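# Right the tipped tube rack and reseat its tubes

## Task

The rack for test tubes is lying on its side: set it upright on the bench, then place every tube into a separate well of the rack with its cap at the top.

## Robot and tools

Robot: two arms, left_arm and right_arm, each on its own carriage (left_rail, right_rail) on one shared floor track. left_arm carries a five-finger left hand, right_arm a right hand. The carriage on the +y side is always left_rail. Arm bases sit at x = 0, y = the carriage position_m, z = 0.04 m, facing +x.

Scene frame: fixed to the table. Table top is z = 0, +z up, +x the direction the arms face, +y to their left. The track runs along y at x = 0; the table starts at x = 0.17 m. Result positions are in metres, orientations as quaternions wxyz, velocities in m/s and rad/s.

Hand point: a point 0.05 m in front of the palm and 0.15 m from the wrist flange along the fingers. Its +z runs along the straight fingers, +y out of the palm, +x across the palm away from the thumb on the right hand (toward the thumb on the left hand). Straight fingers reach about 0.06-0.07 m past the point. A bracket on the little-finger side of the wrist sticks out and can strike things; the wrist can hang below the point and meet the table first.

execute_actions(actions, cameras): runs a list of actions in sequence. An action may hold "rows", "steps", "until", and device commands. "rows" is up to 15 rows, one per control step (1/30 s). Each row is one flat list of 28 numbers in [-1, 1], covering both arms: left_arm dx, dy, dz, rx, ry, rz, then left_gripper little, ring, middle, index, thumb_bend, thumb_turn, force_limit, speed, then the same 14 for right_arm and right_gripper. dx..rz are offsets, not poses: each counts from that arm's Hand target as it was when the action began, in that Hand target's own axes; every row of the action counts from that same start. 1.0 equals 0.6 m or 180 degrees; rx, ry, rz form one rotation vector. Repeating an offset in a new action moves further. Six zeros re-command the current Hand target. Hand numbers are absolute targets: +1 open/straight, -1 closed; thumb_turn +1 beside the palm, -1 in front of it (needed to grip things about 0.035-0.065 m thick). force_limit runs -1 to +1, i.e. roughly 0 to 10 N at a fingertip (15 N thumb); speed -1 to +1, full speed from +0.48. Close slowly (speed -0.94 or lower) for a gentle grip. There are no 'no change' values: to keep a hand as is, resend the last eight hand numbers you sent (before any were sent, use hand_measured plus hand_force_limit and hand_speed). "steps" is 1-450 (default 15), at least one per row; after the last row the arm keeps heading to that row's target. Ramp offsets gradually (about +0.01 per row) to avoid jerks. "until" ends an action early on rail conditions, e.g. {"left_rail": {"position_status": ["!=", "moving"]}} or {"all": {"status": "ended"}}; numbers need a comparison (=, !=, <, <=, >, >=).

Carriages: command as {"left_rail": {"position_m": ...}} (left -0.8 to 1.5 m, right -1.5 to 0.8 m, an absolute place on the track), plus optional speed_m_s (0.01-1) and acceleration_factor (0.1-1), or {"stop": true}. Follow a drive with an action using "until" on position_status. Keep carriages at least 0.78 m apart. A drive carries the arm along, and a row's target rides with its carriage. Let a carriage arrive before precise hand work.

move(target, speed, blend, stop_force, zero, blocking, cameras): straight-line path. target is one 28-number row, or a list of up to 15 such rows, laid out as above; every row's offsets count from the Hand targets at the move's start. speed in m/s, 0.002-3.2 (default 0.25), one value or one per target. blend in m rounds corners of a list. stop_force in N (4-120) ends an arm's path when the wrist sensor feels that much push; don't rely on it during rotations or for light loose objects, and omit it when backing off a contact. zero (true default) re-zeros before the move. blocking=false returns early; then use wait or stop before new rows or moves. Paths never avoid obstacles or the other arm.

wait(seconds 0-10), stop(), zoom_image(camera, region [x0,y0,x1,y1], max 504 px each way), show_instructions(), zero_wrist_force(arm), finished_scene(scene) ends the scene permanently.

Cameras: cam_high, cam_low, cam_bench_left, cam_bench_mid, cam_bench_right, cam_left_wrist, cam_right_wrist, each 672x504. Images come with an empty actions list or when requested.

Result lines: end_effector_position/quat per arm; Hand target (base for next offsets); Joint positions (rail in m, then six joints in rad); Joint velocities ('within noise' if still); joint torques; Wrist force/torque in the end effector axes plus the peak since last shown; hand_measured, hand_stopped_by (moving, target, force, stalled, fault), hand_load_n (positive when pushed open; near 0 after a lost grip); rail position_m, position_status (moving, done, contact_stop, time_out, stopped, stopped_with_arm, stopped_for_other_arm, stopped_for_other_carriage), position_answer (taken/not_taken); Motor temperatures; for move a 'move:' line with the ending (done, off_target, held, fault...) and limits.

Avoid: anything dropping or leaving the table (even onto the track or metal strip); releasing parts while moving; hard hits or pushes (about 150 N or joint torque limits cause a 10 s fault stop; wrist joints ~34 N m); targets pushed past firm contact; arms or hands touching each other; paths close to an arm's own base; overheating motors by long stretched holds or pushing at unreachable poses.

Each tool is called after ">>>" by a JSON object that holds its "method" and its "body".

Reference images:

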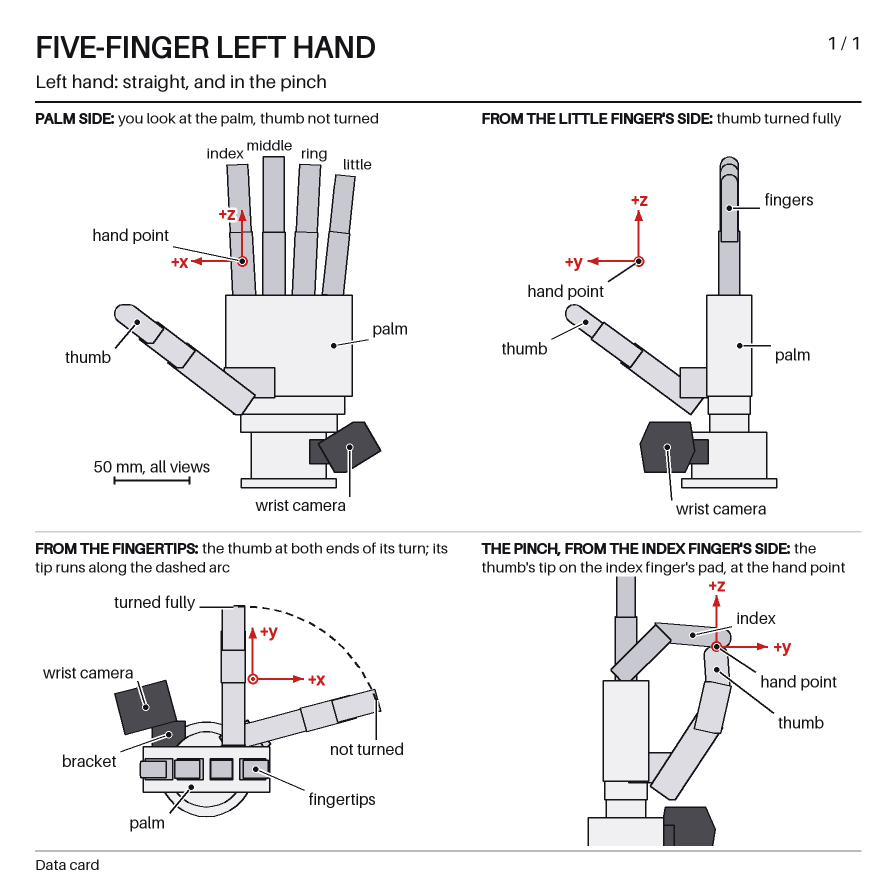

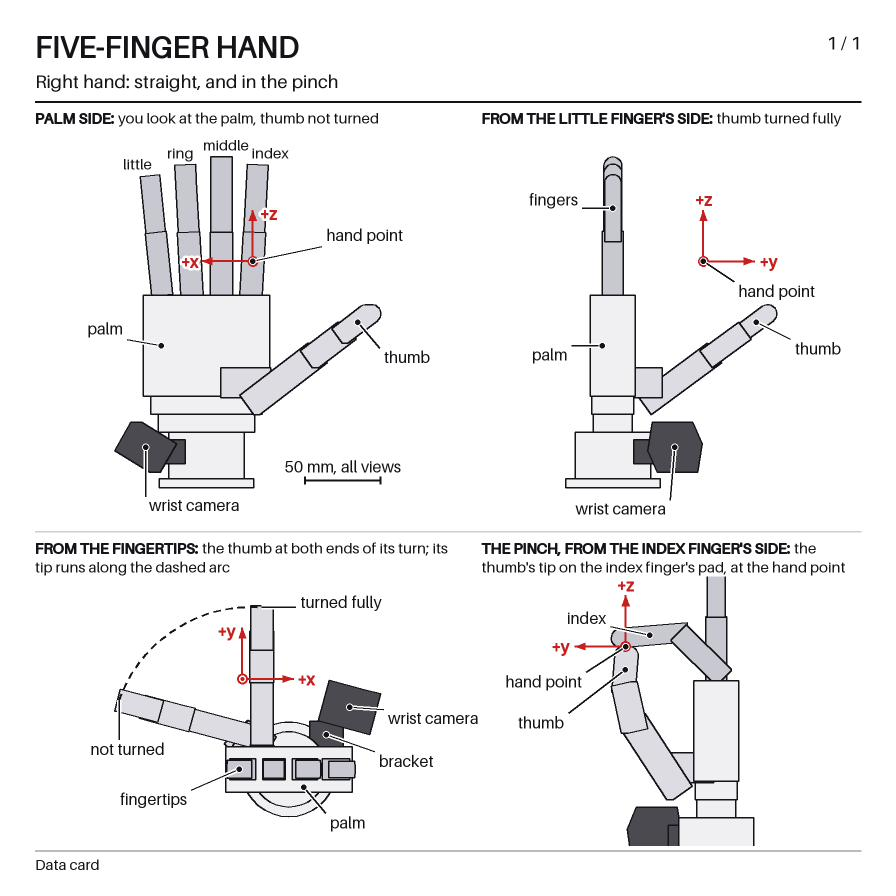

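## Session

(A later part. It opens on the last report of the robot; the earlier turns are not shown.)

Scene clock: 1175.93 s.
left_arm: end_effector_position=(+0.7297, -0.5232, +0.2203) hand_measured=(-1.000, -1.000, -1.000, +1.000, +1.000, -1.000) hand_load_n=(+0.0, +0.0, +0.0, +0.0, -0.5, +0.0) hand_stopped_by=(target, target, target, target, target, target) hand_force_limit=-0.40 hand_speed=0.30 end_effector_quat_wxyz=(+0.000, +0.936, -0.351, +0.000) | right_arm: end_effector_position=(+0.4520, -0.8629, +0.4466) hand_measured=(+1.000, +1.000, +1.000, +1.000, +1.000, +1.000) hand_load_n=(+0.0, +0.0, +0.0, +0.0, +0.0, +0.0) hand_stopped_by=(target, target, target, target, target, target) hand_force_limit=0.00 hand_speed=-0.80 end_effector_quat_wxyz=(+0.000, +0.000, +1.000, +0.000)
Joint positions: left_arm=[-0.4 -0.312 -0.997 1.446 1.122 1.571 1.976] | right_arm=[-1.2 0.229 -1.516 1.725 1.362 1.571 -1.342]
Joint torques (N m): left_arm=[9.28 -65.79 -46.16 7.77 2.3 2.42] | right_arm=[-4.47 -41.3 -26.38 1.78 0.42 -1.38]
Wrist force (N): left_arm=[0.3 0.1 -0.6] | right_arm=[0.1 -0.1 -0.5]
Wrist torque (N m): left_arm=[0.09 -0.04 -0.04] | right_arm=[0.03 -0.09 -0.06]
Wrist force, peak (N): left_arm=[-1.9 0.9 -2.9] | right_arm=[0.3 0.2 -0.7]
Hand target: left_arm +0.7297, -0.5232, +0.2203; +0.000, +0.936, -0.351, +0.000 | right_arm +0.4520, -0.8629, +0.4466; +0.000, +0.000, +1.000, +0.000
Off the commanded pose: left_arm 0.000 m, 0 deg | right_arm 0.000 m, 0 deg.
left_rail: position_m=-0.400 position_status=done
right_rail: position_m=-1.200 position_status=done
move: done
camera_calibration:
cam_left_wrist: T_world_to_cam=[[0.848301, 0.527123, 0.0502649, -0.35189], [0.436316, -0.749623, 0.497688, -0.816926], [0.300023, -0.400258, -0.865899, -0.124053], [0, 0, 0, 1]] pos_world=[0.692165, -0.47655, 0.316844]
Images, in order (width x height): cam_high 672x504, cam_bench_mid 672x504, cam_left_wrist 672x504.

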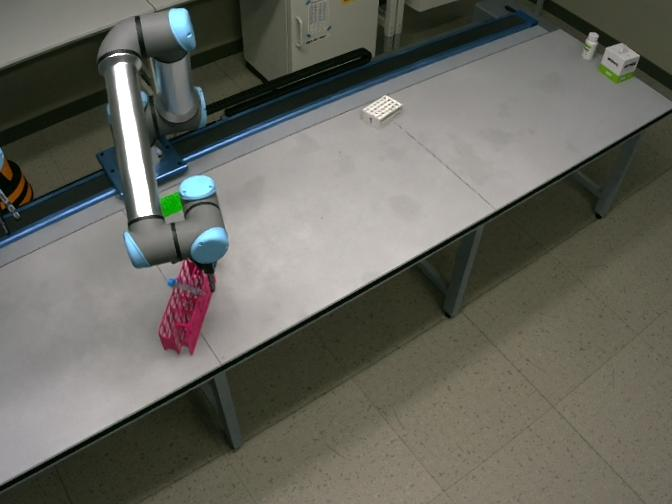

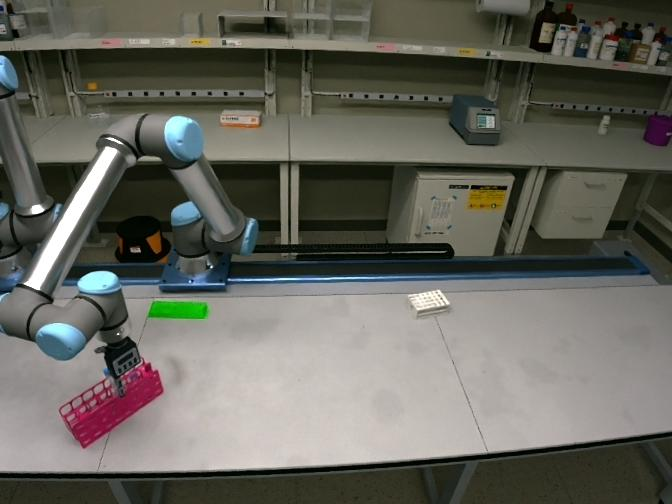

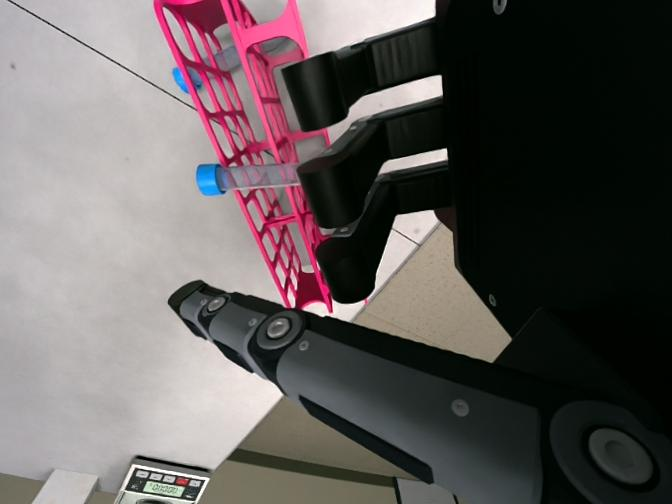

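>>> {"method": "zoom_image", "body": {"camera": "cam_bench_mid", "region": [50, 340, 170, 450]}}

>>> {"method": "zoom_image", "body": {"camera": "cam_high", "region": [130, 240, 230, 360]}}

Scaled by 4.200 from the camera's 672x504 image, which has a finer 960x720 frame.

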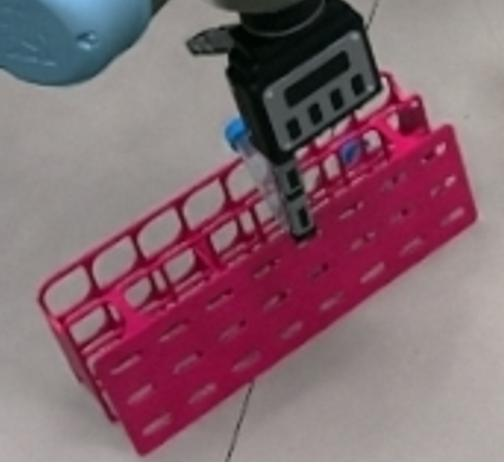

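Scaled by 4.200 from the camera's 672x504 image, which has a finer 960x720 frame.

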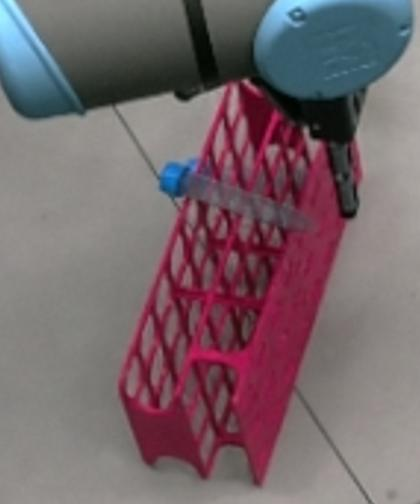

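>>> {"method": "move", "body": {"target": [-0.0348,-0.0048,0.0667,0,0,0.0694,-1,-1,-1,1,1,-1,-0.4,0.3,0,0,0,0,0,0,1,1,1,1,1,1,0,-0.8], "speed": 0.1, "cameras": ["cam_left_wrist","cam_bench_mid","cam_high","cam_low"]}}

>>> {"method": "zoom_image", "body": {"camera": "cam_bench_mid", "region": [70, 340, 150, 410]}}

>>> {"method": "zoom_image", "body": {"camera": "cam_high", "region": [150, 250, 230, 330]}}

>>> {"method": "zoom_image", "body": {"camera": "cam_low", "region": [120, 220, 230, 310]}}

Scene clock: 1291.93 s.
left_arm: end_effector_position=(+0.7159, -0.5074, +0.1803) hand_measured=(-1.000, -1.000, -1.000, +1.000, +1.000, -1.000) hand_load_n=(+0.0, +0.0, +0.0, +0.0, +0.0, +0.0) hand_stopped_by=(target, target, target, target, target, target) hand_force_limit=-0.40 hand_speed=0.30 end_effector_quat_wxyz=(+0.000, +0.893, -0.451, +0.000) | right_arm: end_effector_position=(+0.4520, -0.8629, +0.4466) hand_measured=(+1.000, +1.000, +1.000, +1.000, +1.000, +1.000) hand_load_n=(+0.0, +0.0, +0.0, +0.0, +0.0, +0.0) hand_stopped_by=(target, target, target, target, target, target) hand_force_limit=0.00 hand_speed=-0.80 end_effector_quat_wxyz=(+0.000, +0.000, +1.000, +0.000)
Joint positions: left_arm=[-0.4 -0.298 -0.968 1.476 1.063 1.571 2.208] | right_arm=[-1.2 0.229 -1.516 1.725 1.362 1.571 -1.342]
Joint torques (N m): left_arm=[8.78 -66.46 -22.59 1.23 2.21 2.07] | right_arm=[-7.55 -37.18 -25.73 1.6 0.63 -1.44]
Wrist force (N): left_arm=[-0.2 0.1 -0.3] | right_arm=[0.1 0.0 -0.4]
Wrist torque (N m): left_arm=[0.05 0.05 -0.08] | right_arm=[0.03 -0.08 -0.06]
Wrist force, peak (N): left_arm=[0.0 0.3 -1.0] | right_arm=[0.3 0.3 -0.7]
Hand target: left_arm +0.7159, -0.5073, +0.1802; +0.000, +0.893, -0.451, +0.000 | right_arm +0.4520, -0.8629, +0.4466; +0.000, +0.000, +1.000, +0.000
Off the commanded pose: left_arm 0.000 m, 0 deg | right_arm 0.000 m, 0 deg.
left_rail: position_m=-0.400 position_status=done
right_rail: position_m=-1.200 position_status=done
move: done
camera_calibration:
cam_left_wrist: T_world_to_cam=[[0.942221, 0.331182, 0.0503874, -0.513144], [0.263771, -0.826179, 0.497849, -0.694444], [0.206507, -0.455793, -0.865799, -0.109425], [0, 0, 0, 1]] pos_world=[0.689266, -0.453666, 0.276844]
Images, in order (width x height): cam_high 672x504, cam_low 672x504, cam_bench_mid 672x504, cam_left_wrist 672x504.

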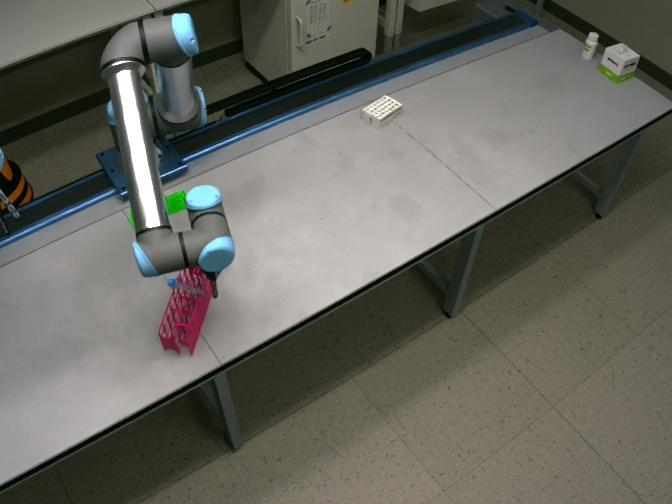

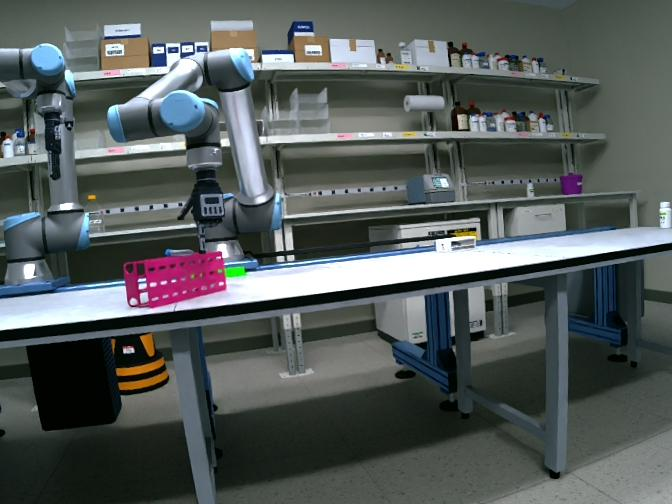

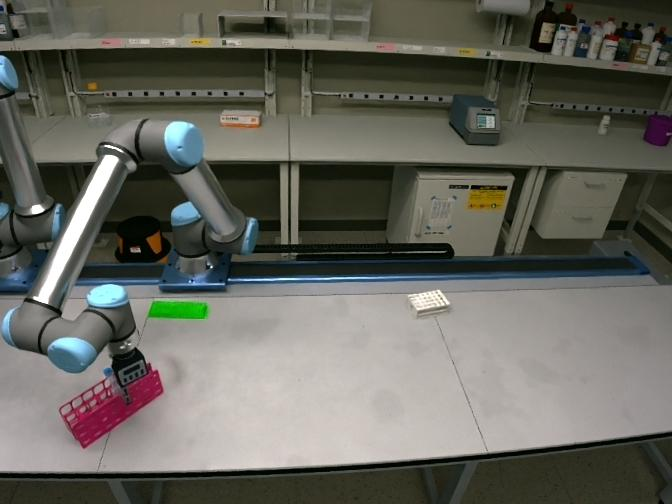

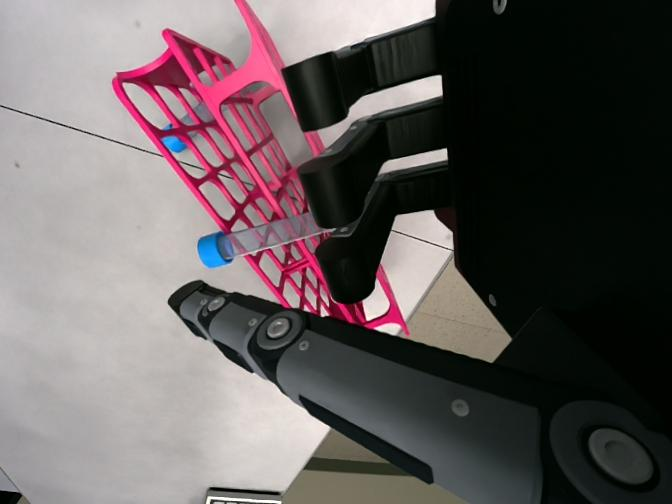

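Scaled by 6.300 from the camera's 672x504 image, which has a finer 960x720 frame.

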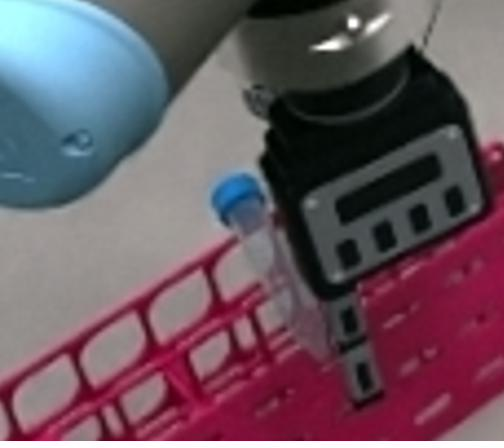

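Scaled by 6.300 from the camera's 672x504 image, which has a finer 960x720 frame.

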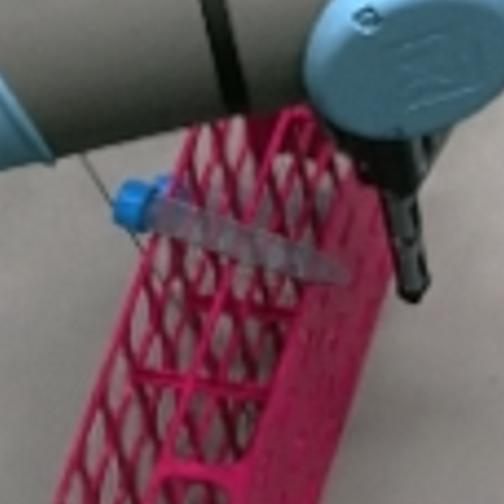

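Scaled by 4.582 from the camera's 672x504 image, which has a finer 960x720 frame.

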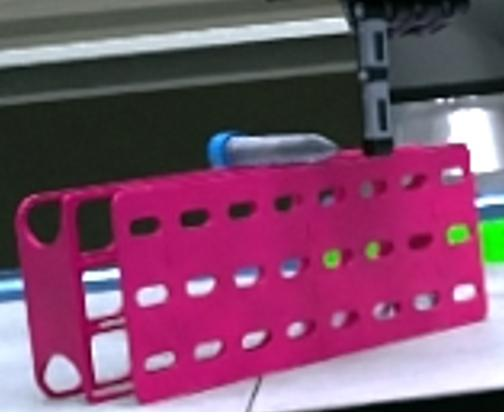

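>>> {"method": "move", "body": {"target": [[0,0,0.0053,0,0,0,-1,-1,-1,1,1,-1,-0.4,0.3,0,0,0,0,0,0,1,1,1,1,1,1,0,-0.8],[0,0.05,0.0053,0,0,0,-1,-1,-1,1,1,-1,-0.4,0.3,0,0,0,0,0,0,1,1,1,1,1,1,0,-0.8]], "speed": 0.05, "stop_force": 10, "cameras": ["cam_left_wrist","cam_bench_mid","cam_high","cam_low"]}}

>>> {"method": "zoom_image", "body": {"camera": "cam_bench_mid", "region": [70, 340, 150, 410]}}

>>> {"method": "zoom_image", "body": {"camera": "cam_high", "region": [150, 250, 230, 330]}}

>>> {"method": "zoom_image", "body": {"camera": "cam_low", "region": [120, 220, 230, 310]}}

Scene clock: 1316.07 s.
left_arm: end_effector_position=(+0.6917, -0.5252, +0.1771) hand_measured=(-1.000, -1.000, -1.000, +1.000, +1.000, -1.000) hand_load_n=(+0.5, +0.0, +0.0, +0.0, +0.0, +0.0) hand_stopped_by=(target, target, target, target, target, target) hand_force_limit=-0.40 hand_speed=0.30 end_effector_quat_wxyz=(+0.000, +0.893, -0.451, +0.000) | right_arm: end_effector_position=(+0.4520, -0.8629, +0.4466) hand_measured=(+1.000, +1.000, +1.000, +1.000, +1.000, +1.000) hand_load_n=(+0.0, +0.0, -0.5, +0.0, +0.0, +0.0) hand_stopped_by=(target, target, target, target, target, target) hand_force_limit=0.00 hand_speed=-0.80 end_effector_quat_wxyz=(+0.000, +0.000, +1.000, +0.000)
Joint positions: left_arm=[-0.4 -0.332 -0.999 1.534 1.035 1.572 2.174] | right_arm=[-1.2 0.229 -1.516 1.725 1.362 1.571 -1.342]
Joint torques (N m): left_arm=[-14.98 -88.06 -22.23 1.33 -1.28 -2.43] | right_arm=[-6.97 -40.16 -27.2 1.68 0.79 -1.06]
Wrist force (N): left_arm=[0.2 0.2 -0.6] | right_arm=[0.2 0.4 -0.4]
Wrist torque (N m): left_arm=[0.09 -0.02 0.22] | right_arm=[0.09 -0.10 -0.04]
Wrist force, peak (N): left_arm=[-0.2 0.3 -0.9] | right_arm=[0.2 0.1 -0.8]
Hand target: left_arm +0.6917, -0.5252, +0.1771; +0.000, +0.893, -0.451, +0.000 | right_arm +0.4520, -0.8629, +0.4466; +0.000, +0.000, +1.000, +0.000
Off the commanded pose: left_arm 0.000 m, 0 deg | right_arm 0.000 m, 0 deg.
left_rail: position_m=-0.400 position_status=done
right_rail: position_m=-1.200 position_status=done
move: done
camera_calibration:
cam_left_wrist: T_world_to_cam=[[0.942298, 0.330956, 0.0504198, -0.484547], [0.263567, -0.826266, 0.497812, -0.701094], [0.206414, -0.455799, -0.865818, -0.115267], [0, 0, 0, 1]] pos_world=[0.665166, -0.471465, 0.273644]
Images, in order (width x height): cam_high 672x504, cam_low 672x504, cam_bench_mid 672x504, cam_left_wrist 672x504.

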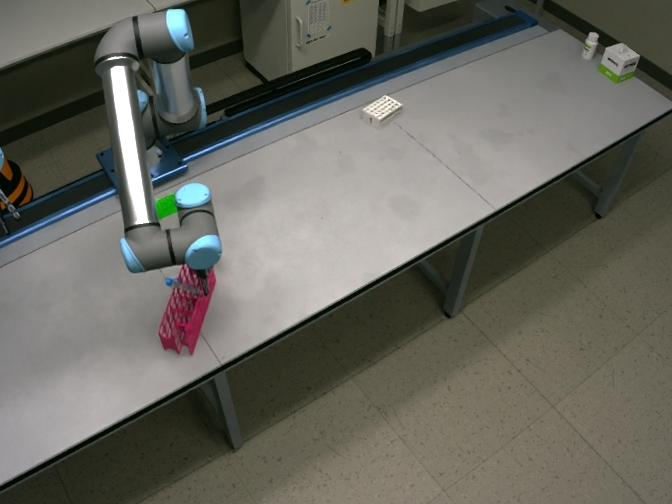

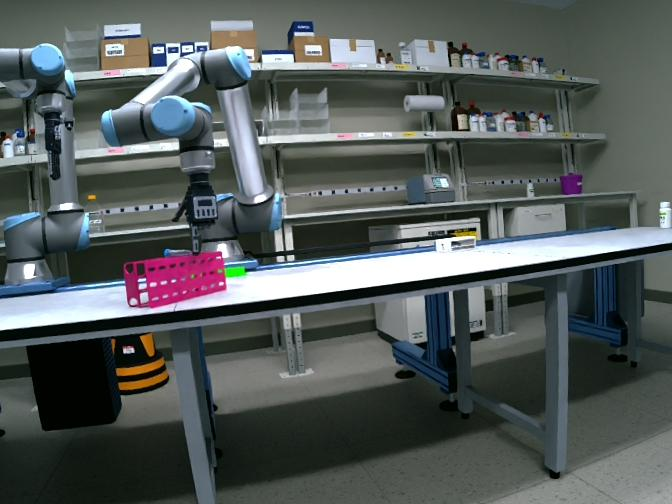

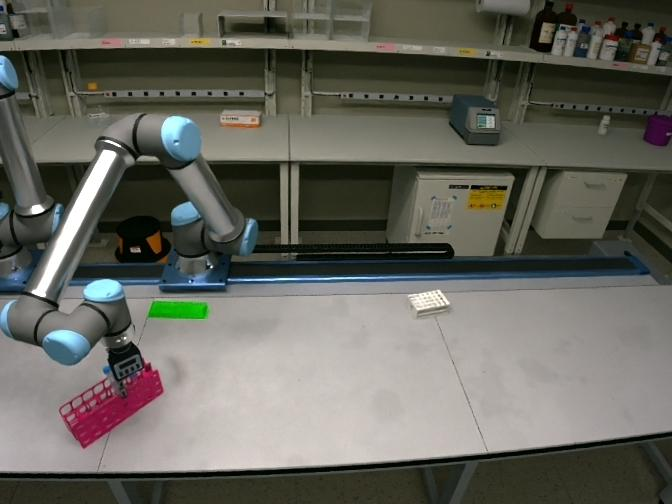

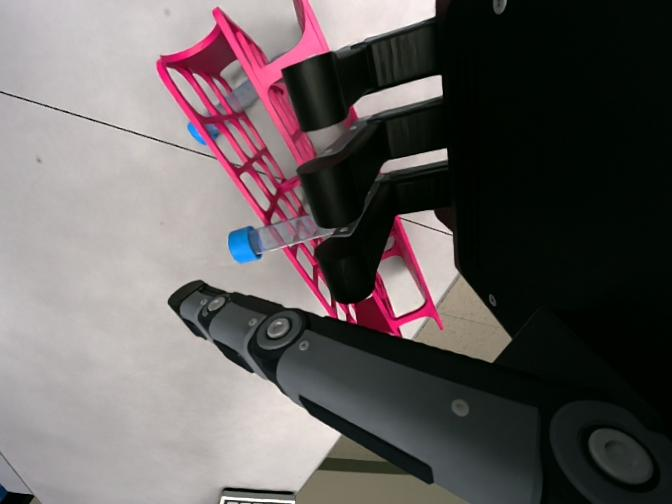

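Scaled by 6.300 from the camera's 672x504 image, which has a finer 960x720 frame.

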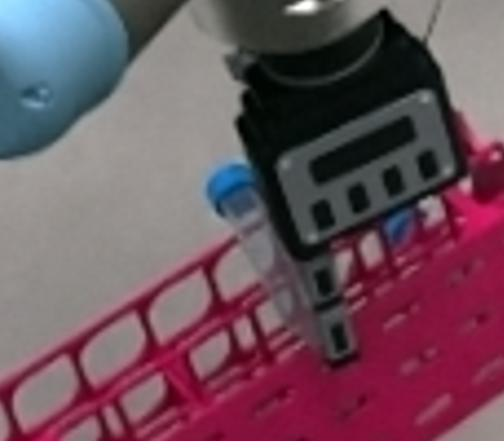

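Scaled by 6.300 from the camera's 672x504 image, which has a finer 960x720 frame.

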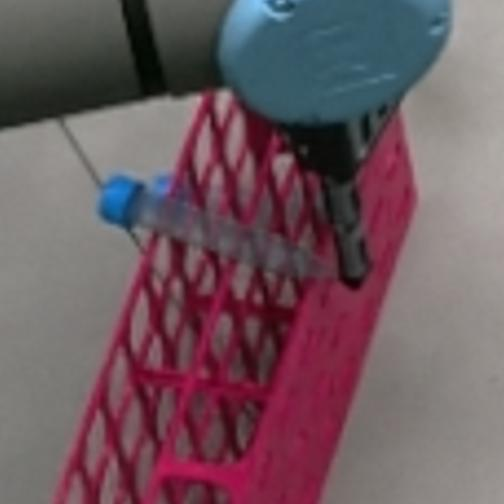

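Scaled by 4.582 from the camera's 672x504 image, which has a finer 960x720 frame.

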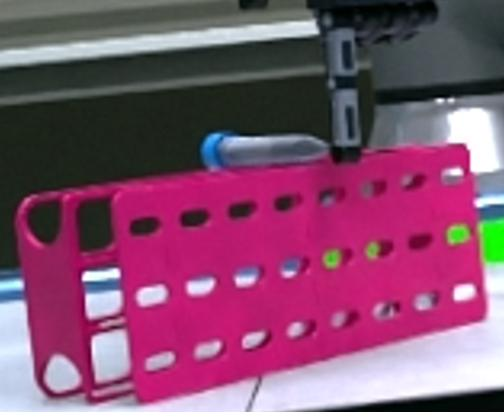

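>>> {"method": "move", "body": {"target": [0,0.022,0,0,0,0,-1,-1,-1,1,1,-1,-0.4,0.3,0,0,0,0,0,0,1,1,1,1,1,1,0,-0.8], "speed": 0.04, "stop_force": 10, "cameras": ["cam_left_wrist","cam_bench_mid","cam_high","cam_low"]}}

>>> {"method": "zoom_image", "body": {"camera": "cam_bench_mid", "region": [70, 340, 150, 410]}}

>>> {"method": "zoom_image", "body": {"camera": "cam_high", "region": [150, 250, 230, 330]}}

>>> {"method": "zoom_image", "body": {"camera": "cam_left_wrist", "region": [150, 80, 390, 280]}}

Scene clock: 1325.67 s.
left_arm: end_effector_position=(+0.6811, -0.5330, +0.1771) hand_measured=(-1.000, -1.000, -1.000, +1.000, +1.000, -1.000) hand_load_n=(+0.0, +0.0, +0.0, +0.0, +0.0, +0.0) hand_stopped_by=(target, target, target, target, target, target) hand_force_limit=-0.40 hand_speed=0.30 end_effector_quat_wxyz=(+0.000, +0.893, -0.451, +0.000) | right_arm: end_effector_position=(+0.4520, -0.8629, +0.4466) hand_measured=(+1.000, +1.000, +1.000, +1.000, +1.000, +1.000) hand_load_n=(+0.0, +0.0, +0.0, +0.0, +0.0, +0.0) hand_stopped_by=(target, target, target, target, target, target) hand_force_limit=0.00 hand_speed=-0.80 end_effector_quat_wxyz=(+0.000, +0.000, +1.000, +0.000)
Joint positions: left_arm=[-0.4 -0.347 -1.013 1.558 1.026 1.572 2.159] | right_arm=[-1.2 0.229 -1.516 1.725 1.362 1.571 -1.342]
Joint torques (N m): left_arm=[-14.1 -86.75 -22.57 1.01 0.35 -2.21] | right_arm=[-6.39 -41.04 -26.25 1.89 0.54 -1.27]
Wrist force (N): left_arm=[-0.1 0.6 -0.4] | right_arm=[0.2 0.4 -0.4]
Wrist torque (N m): left_arm=[0.14 0.04 0.18] | right_arm=[0.10 -0.11 -0.04]
Wrist force, peak (N): left_arm=[0.2 0.5 -0.8] | right_arm=[0.0 0.3 -0.8]
Hand target: left_arm +0.6811, -0.5330, +0.1771; +0.000, +0.893, -0.451, +0.000 | right_arm +0.4520, -0.8629, +0.4466; +0.000, +0.000, +1.000, +0.000
Off the commanded pose: left_arm 0.000 m, 0 deg | right_arm 0.000 m, 0 deg.
left_rail: position_m=-0.400 position_status=done
right_rail: position_m=-1.200 position_status=done
move: done
camera_calibration:
cam_left_wrist: T_world_to_cam=[[0.942298, 0.330956, 0.0504198, -0.471977], [0.263567, -0.826266, 0.497812, -0.704745], [0.206414, -0.455799, -0.865818, -0.116634], [0, 0, 0, 1]] pos_world=[0.654566, -0.479265, 0.273644]
Images, in order (width x height): cam_high 672x504, cam_low 672x504, cam_bench_mid 672x504, cam_left_wrist 672x504.

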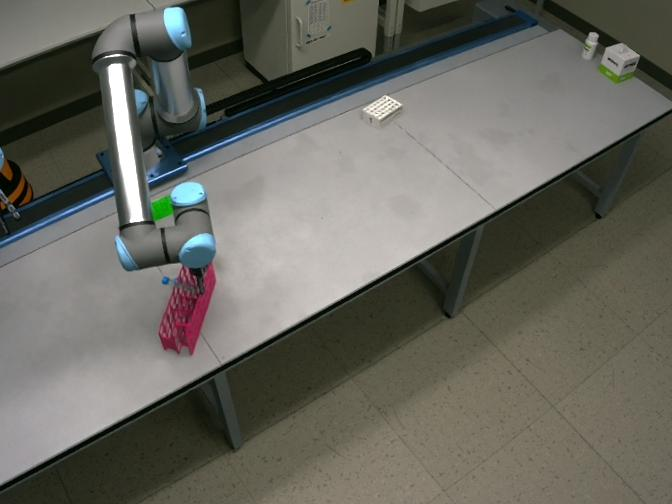

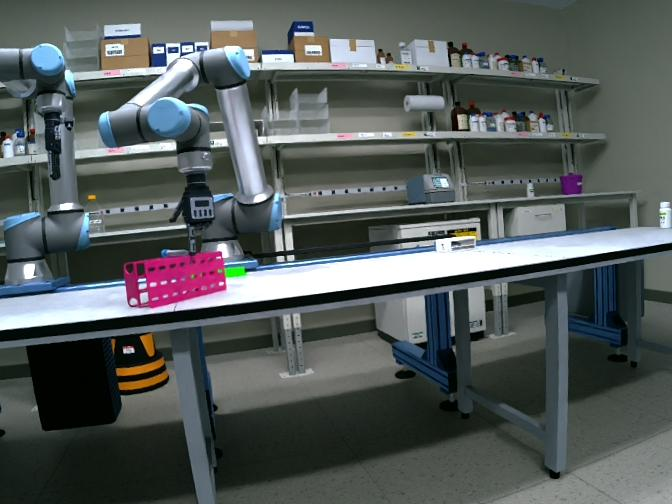

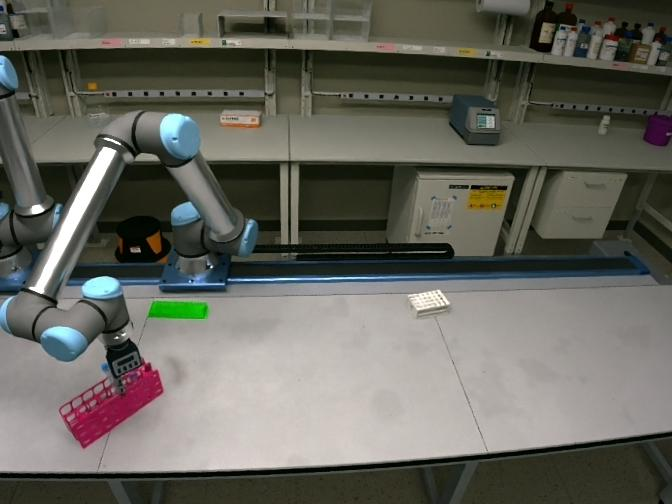

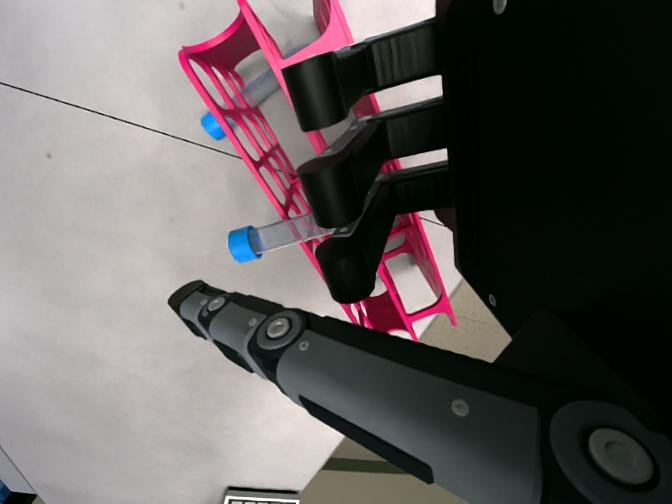

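Scaled by 6.300 from the camera's 672x504 image, which has a finer 960x720 frame.

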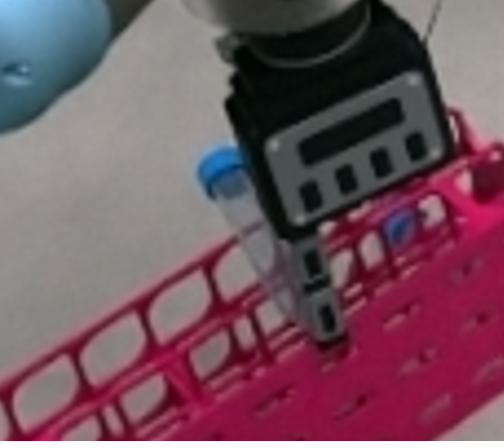

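Scaled by 6.300 from the camera's 672x504 image, which has a finer 960x720 frame.

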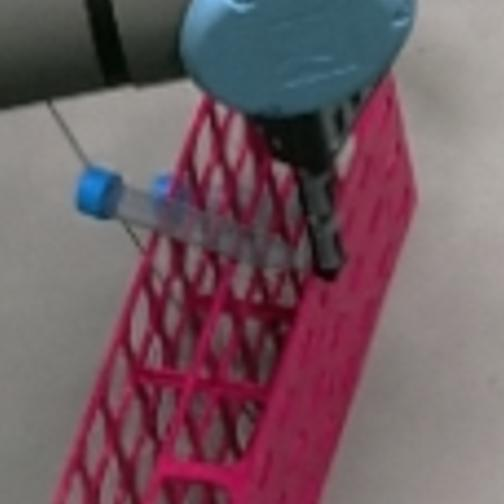

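Scaled by 2.100 from the camera's 672x504 image, which has a finer 960x720 frame.

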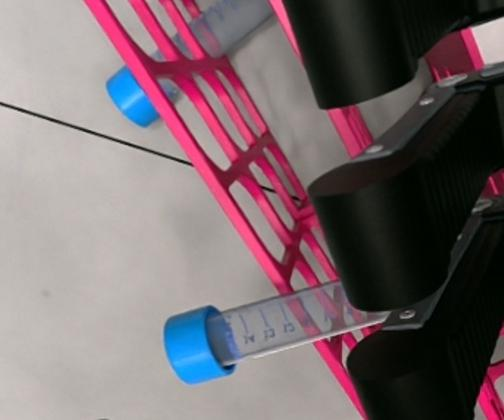

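>>> {"method": "move", "body": {"target": [[0,0.0045,0,0,0,0,-1,-1,-1,1,1,-1,-0.4,0.3,0,0,0,0,0,0,1,1,1,1,1,1,0,-0.8],[0,-0.04,0,0,0,0,-1,-1,-1,1,1,-1,-0.4,0.3,0,0,0,0,0,0,1,1,1,1,1,1,0,-0.8],[0,-0.04,-0.13,0,0,0,-1,-1,-1,1,1,-1,-0.4,0.3,0,0,0,0,0,0,1,1,1,1,1,1,0,-0.8]], "speed": [0.04, 0.06, 0.15], "cameras": ["cam_left_wrist","cam_bench_mid"]}}

>>> {"method": "zoom_image", "body": {"camera": "cam_bench_mid", "region": [70, 340, 150, 410]}}

>>> {"method": "zoom_image", "body": {"camera": "cam_left_wrist", "region": [100, 80, 340, 280]}}

Scene clock: 1359.20 s.
left_arm: end_effector_position=(+0.7004, -0.5187, +0.2549) hand_measured=(-1.000, -1.000, -1.000, +1.000, +1.000, -1.000) hand_load_n=(+0.0, +0.0, +0.0, +0.0, +0.0, +0.0) hand_stopped_by=(target, target, target, target, target, target) hand_force_limit=-0.40 hand_speed=0.30 end_effector_quat_wxyz=(+0.000, +0.893, -0.451, +0.000) | right_arm: end_effector_position=(+0.4520, -0.8629, +0.4466) hand_measured=(+1.000, +1.000, +1.000, +1.000, +1.000, +1.000) hand_load_n=(+0.5, +0.0, +0.0, +0.0, +0.0, +0.0) hand_stopped_by=(target, target, target, target, target, target) hand_force_limit=0.00 hand_speed=-0.80 end_effector_quat_wxyz=(+0.000, +0.000, +1.000, +0.000)
Joint positions: left_arm=[-0.4 -0.319 -1.044 1.456 1.16 1.572 2.187] | right_arm=[-1.2 0.229 -1.516 1.725 1.362 1.571 -1.342]
Joint torques (N m): left_arm=[6.2 -87.14 -43.95 7.89 0.98 2.58] | right_arm=[-4.99 -39.84 -26.94 1.87 -0.06 -1.16]
Wrist force (N): left_arm=[-0.1 0.5 -0.6] | right_arm=[-0.2 -0.2 -0.6]
Wrist torque (N m): left_arm=[0.14 0.03 -0.07] | right_arm=[0.02 -0.04 -0.08]
Wrist force, peak (N): left_arm=[-0.1 0.1 -1.8] | right_arm=[0.2 0.3 -0.8]
Hand target: left_arm +0.7004, -0.5187, +0.2551; +0.000, +0.893, -0.451, +0.000 | right_arm +0.4520, -0.8629, +0.4466; +0.000, +0.000, +1.000, +0.000
Off the commanded pose: left_arm 0.000 m, 0 deg | right_arm 0.000 m, 0 deg.
left_rail: position_m=-0.400 position_status=done
right_rail: position_m=-1.200 position_status=done
move: done
camera_calibration:
cam_left_wrist: T_world_to_cam=[[0.942297, 0.330968, 0.0503739, -0.498801], [0.263581, -0.826218, 0.497885, -0.736809], [0.206404, -0.455878, -0.865779, -0.0466968], [0, 0, 0, 1]] pos_world=[0.673866, -0.464965, 0.351544]
Images, in order (width x height): cam_bench_mid 672x504, cam_left_wrist 672x504.

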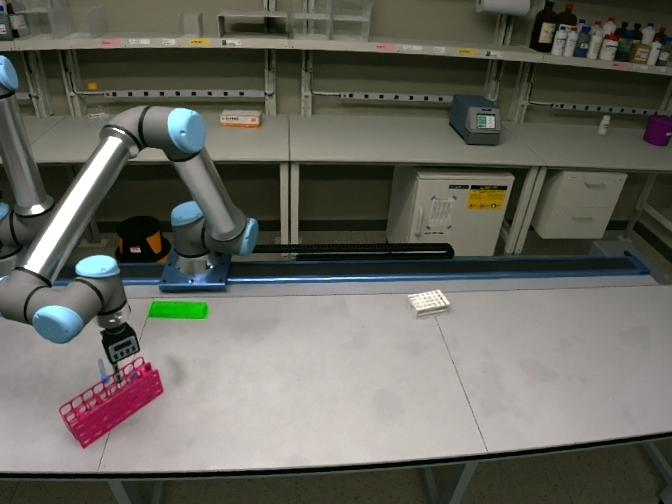

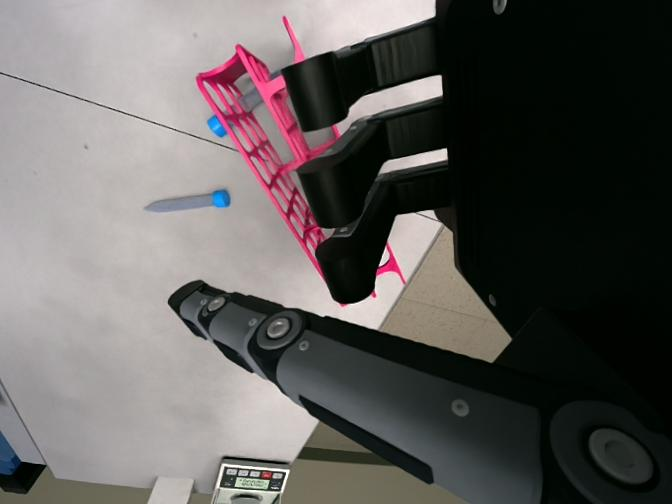

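Scaled by 6.300 from the camera's 672x504 image, which has a finer 960x720 frame.

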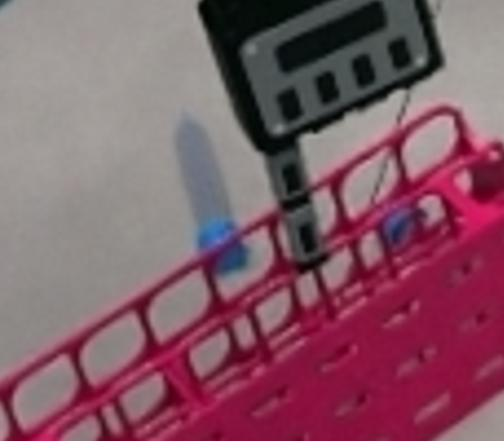

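Scaled by 2.100 from the camera's 672x504 image, which has a finer 960x720 frame.

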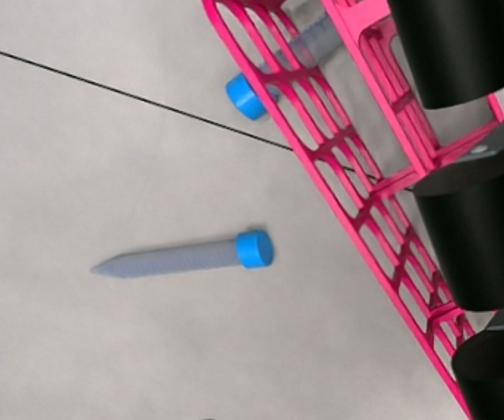

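>>> {"method": "move", "body": {"target": [[0.043,0.2822,0,0.0994,0.1635,0.6366,-0.44,-0.44,-0.5,-0.44,1,-1,-0.4,0.3,0,0,0,0,0,0,1,1,1,1,1,1,0,-0.8],[0.043,0.2822,0.21,0.0994,0.1635,0.6366,-0.44,-0.44,-0.5,-0.44,1,-1,-0.4,0.3,0,0,0,0,0,0,1,1,1,1,1,1,0,-0.8]], "speed": 0.25, "cameras": ["cam_left_wrist","cam_bench_mid","cam_right_wrist"]}}

>>> {"method": "zoom_image", "body": {"camera": "cam_bench_mid", "region": [50, 320, 150, 410]}}

Scene clock: 1467.80 s.
left_arm: end_effector_position=(+0.5794, -0.6401, +0.1293) hand_measured=(-0.440, -0.440, -0.500, -0.440, +1.000, -1.000) hand_load_n=(+0.0, +0.0, +0.0, +0.0, +0.0, +0.0) hand_stopped_by=(target, target, target, target, target, target) hand_force_limit=-0.40 hand_speed=0.30 end_effector_quat_wxyz=(+0.019, -0.075, +0.966, -0.248) | right_arm: end_effector_position=(+0.4520, -0.8629, +0.4466) hand_measured=(+1.000, +1.000, +1.000, +1.000, +1.000, +1.000) hand_load_n=(+0.0, -0.5, +0.0, +0.0, +0.0, +0.0) hand_stopped_by=(target, target, target, target, target, target) hand_force_limit=0.00 hand_speed=-0.80 end_effector_quat_wxyz=(+0.000, +0.000, +1.000, +0.000)
Joint positions: left_arm=[-0.4 -0.547 -1.146 1.797 0.577 1.948 3.944] | right_arm=[-1.2 0.229 -1.516 1.725 1.362 1.571 -1.342]
Joint torques (N m): left_arm=[-5.77 -51.86 -19.55 0.94 -0.26 -1.65] | right_arm=[-5.81 -38.37 -25.58 1.76 -0.26 -1.28]
Wrist force (N): left_arm=[0.1 -0.2 -0.1] | right_arm=[-0.2 0.1 -0.3]
Wrist torque (N m): left_arm=[0.06 -0.04 -0.05] | right_arm=[0.04 -0.05 -0.08]
Wrist force, peak (N): left_arm=[0.2 -0.6 -1.6] | right_arm=[0.2 -0.1 -0.8]
Hand target: left_arm +0.5795, -0.6401, +0.1292; +0.019, -0.076, +0.966, -0.248 | right_arm +0.4520, -0.8629, +0.4466; +0.000, +0.000, +1.000, +0.000
Off the commanded pose: left_arm 0.000 m, 0 deg | right_arm 0.000 m, 0 deg.
left_rail: position_m=-0.400 position_status=done
right_rail: position_m=-1.200 position_status=done
move: done
camera_calibration:
cam_left_wrist: T_world_to_cam=[[-0.163379, -0.84737, 0.505243, -0.510649], [-0.886866, 0.35049, 0.301041, 0.702584], [-0.432176, -0.398899, -0.808767, 0.213255], [0, 0, 0, 1]] pos_world=[0.631832, -0.59389, 0.218969]
cam_right_wrist: T_world_to_cam=[[-0.255592, 0.966526, -0.0223626, 0.956309], [0.820726, 0.229145, 0.523355, -0.408857], [0.510961, 0.115412, -0.851821, 0.365862], [0, 0, 0, 1]] pos_world=[0.393043, -0.872835, 0.547011]
Images, in order (width x height): cam_bench_mid 672x504, cam_left_wrist 672x504, cam_right_wrist 672x504.

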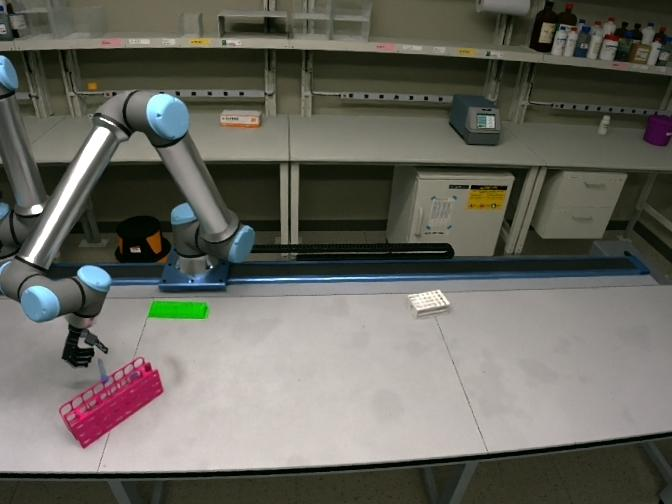

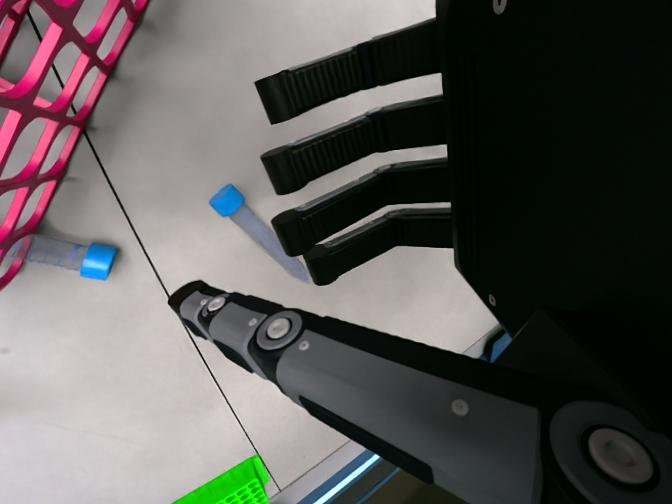

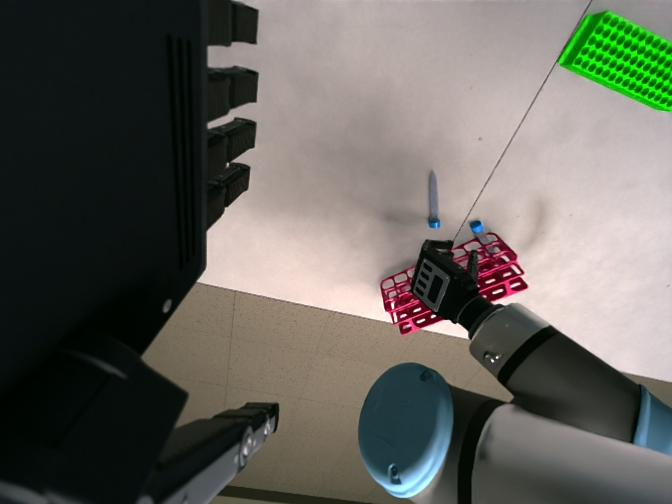

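Scaled by 5.040 from the camera's 672x504 image, which has a finer 960x720 frame.

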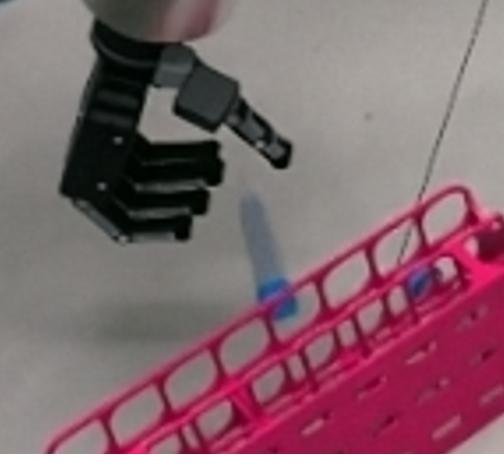

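>>> {"method": "move", "body": {"target": [0.0213,0.0287,0.1351,0,0,0,-0.44,-0.44,-0.5,-0.44,1,-1,-0.4,0.3,0,0,0,0,0,0,1,1,1,1,1,1,0,-0.8], "speed": 0.12, "cameras": ["cam_left_wrist","cam_bench_mid"]}}

>>> {"method": "zoom_image", "body": {"camera": "cam_left_wrist", "region": [160, 140, 400, 340]}}

>>> {"method": "zoom_image", "body": {"camera": "cam_bench_mid", "region": [50, 330, 140, 420]}}

Scene clock: 1493.60 s.
left_arm: end_effector_position=(+0.5706, -0.6657, +0.0500) hand_measured=(-0.440, -0.440, -0.500, -0.440, +1.000, -1.000) hand_load_n=(+0.0, +0.0, +0.0, +0.0, +0.0, +0.0) hand_stopped_by=(target, target, target, target, target, target) hand_force_limit=-0.40 hand_speed=0.30 end_effector_quat_wxyz=(+0.019, -0.076, +0.966, -0.248) | right_arm: end_effector_position=(+0.4520, -0.8629, +0.4466) hand_measured=(+1.000, +1.000, +1.000, +1.000, +1.000, +1.000) hand_load_n=(+0.0, +0.0, +0.0, +0.0, +0.0, +0.0) hand_stopped_by=(target, target, target, target, target, target) hand_force_limit=0.00 hand_speed=-0.80 end_effector_quat_wxyz=(+0.000, +0.000, +1.000, +0.000)
Joint positions: left_arm=[-0.4 -0.591 -1.063 1.841 0.435 1.933 3.899] | right_arm=[-1.2 0.229 -1.516 1.725 1.362 1.571 -1.342]
Joint torques (N m): left_arm=[-16.59 -52.5 -16.49 0.76 -1.7 -2.08] | right_arm=[-5.27 -39.18 -26.4 1.66 0.11 -0.95]
Wrist force (N): left_arm=[0.0 0.2 -0.1] | right_arm=[0.1 0.0 -0.5]
Wrist torque (N m): left_arm=[0.10 -0.01 0.19] | right_arm=[0.05 -0.08 -0.06]
Wrist force, peak (N): left_arm=[0.0 -0.4 -1.2] | right_arm=[0.2 0.0 -0.8]
Hand target: left_arm +0.5706, -0.6658, +0.0499; +0.019, -0.076, +0.966, -0.248 | right_arm +0.4520, -0.8629, +0.4466; +0.000, +0.000, +1.000, +0.000
Off the commanded pose: left_arm 0.000 m, 0 deg | right_arm 0.000 m, 0 deg.
left_rail: position_m=-0.400 position_status=done
right_rail: position_m=-1.200 position_status=done
move: done
camera_calibration:
cam_left_wrist: T_world_to_cam=[[-0.163373, -0.847403, 0.505191, -0.493816], [-0.886885, 0.35045, 0.301033, 0.727647], [-0.43214, -0.398866, -0.808802, 0.135068], [0, 0, 0, 1]] pos_world=[0.623032, -0.61959, 0.139669]
Images, in order (width x height): cam_bench_mid 672x504, cam_left_wrist 672x504.

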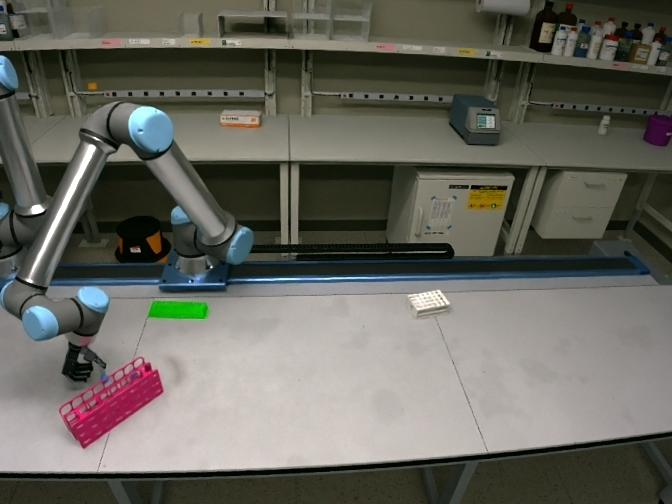

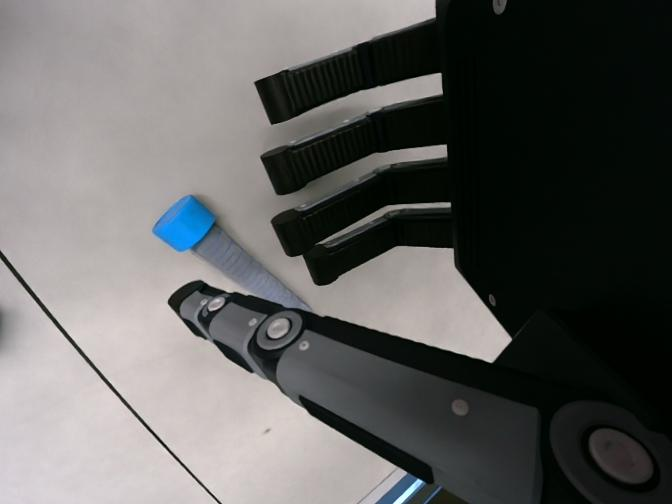

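Scaled by 2.100 from the camera's 672x504 image, which has a finer 960x720 frame.

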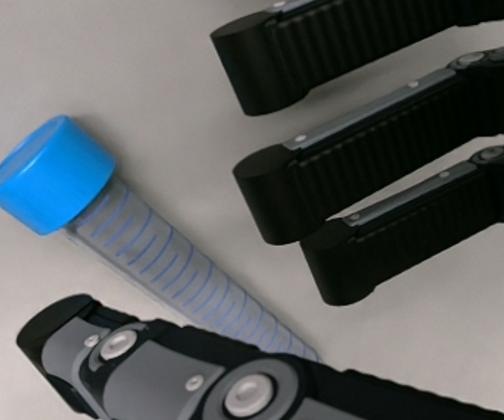

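Scaled by 5.600 from the camera's 672x504 image, which has a finer 960x720 frame.

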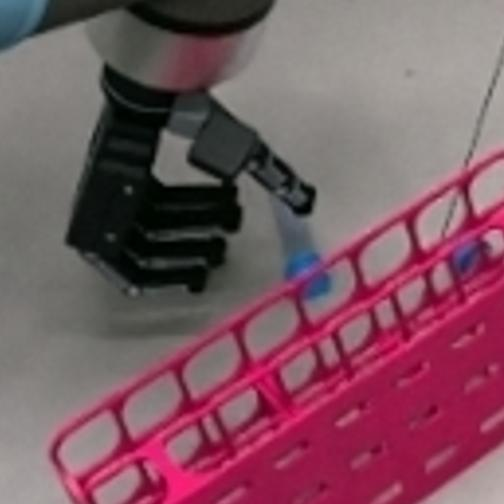

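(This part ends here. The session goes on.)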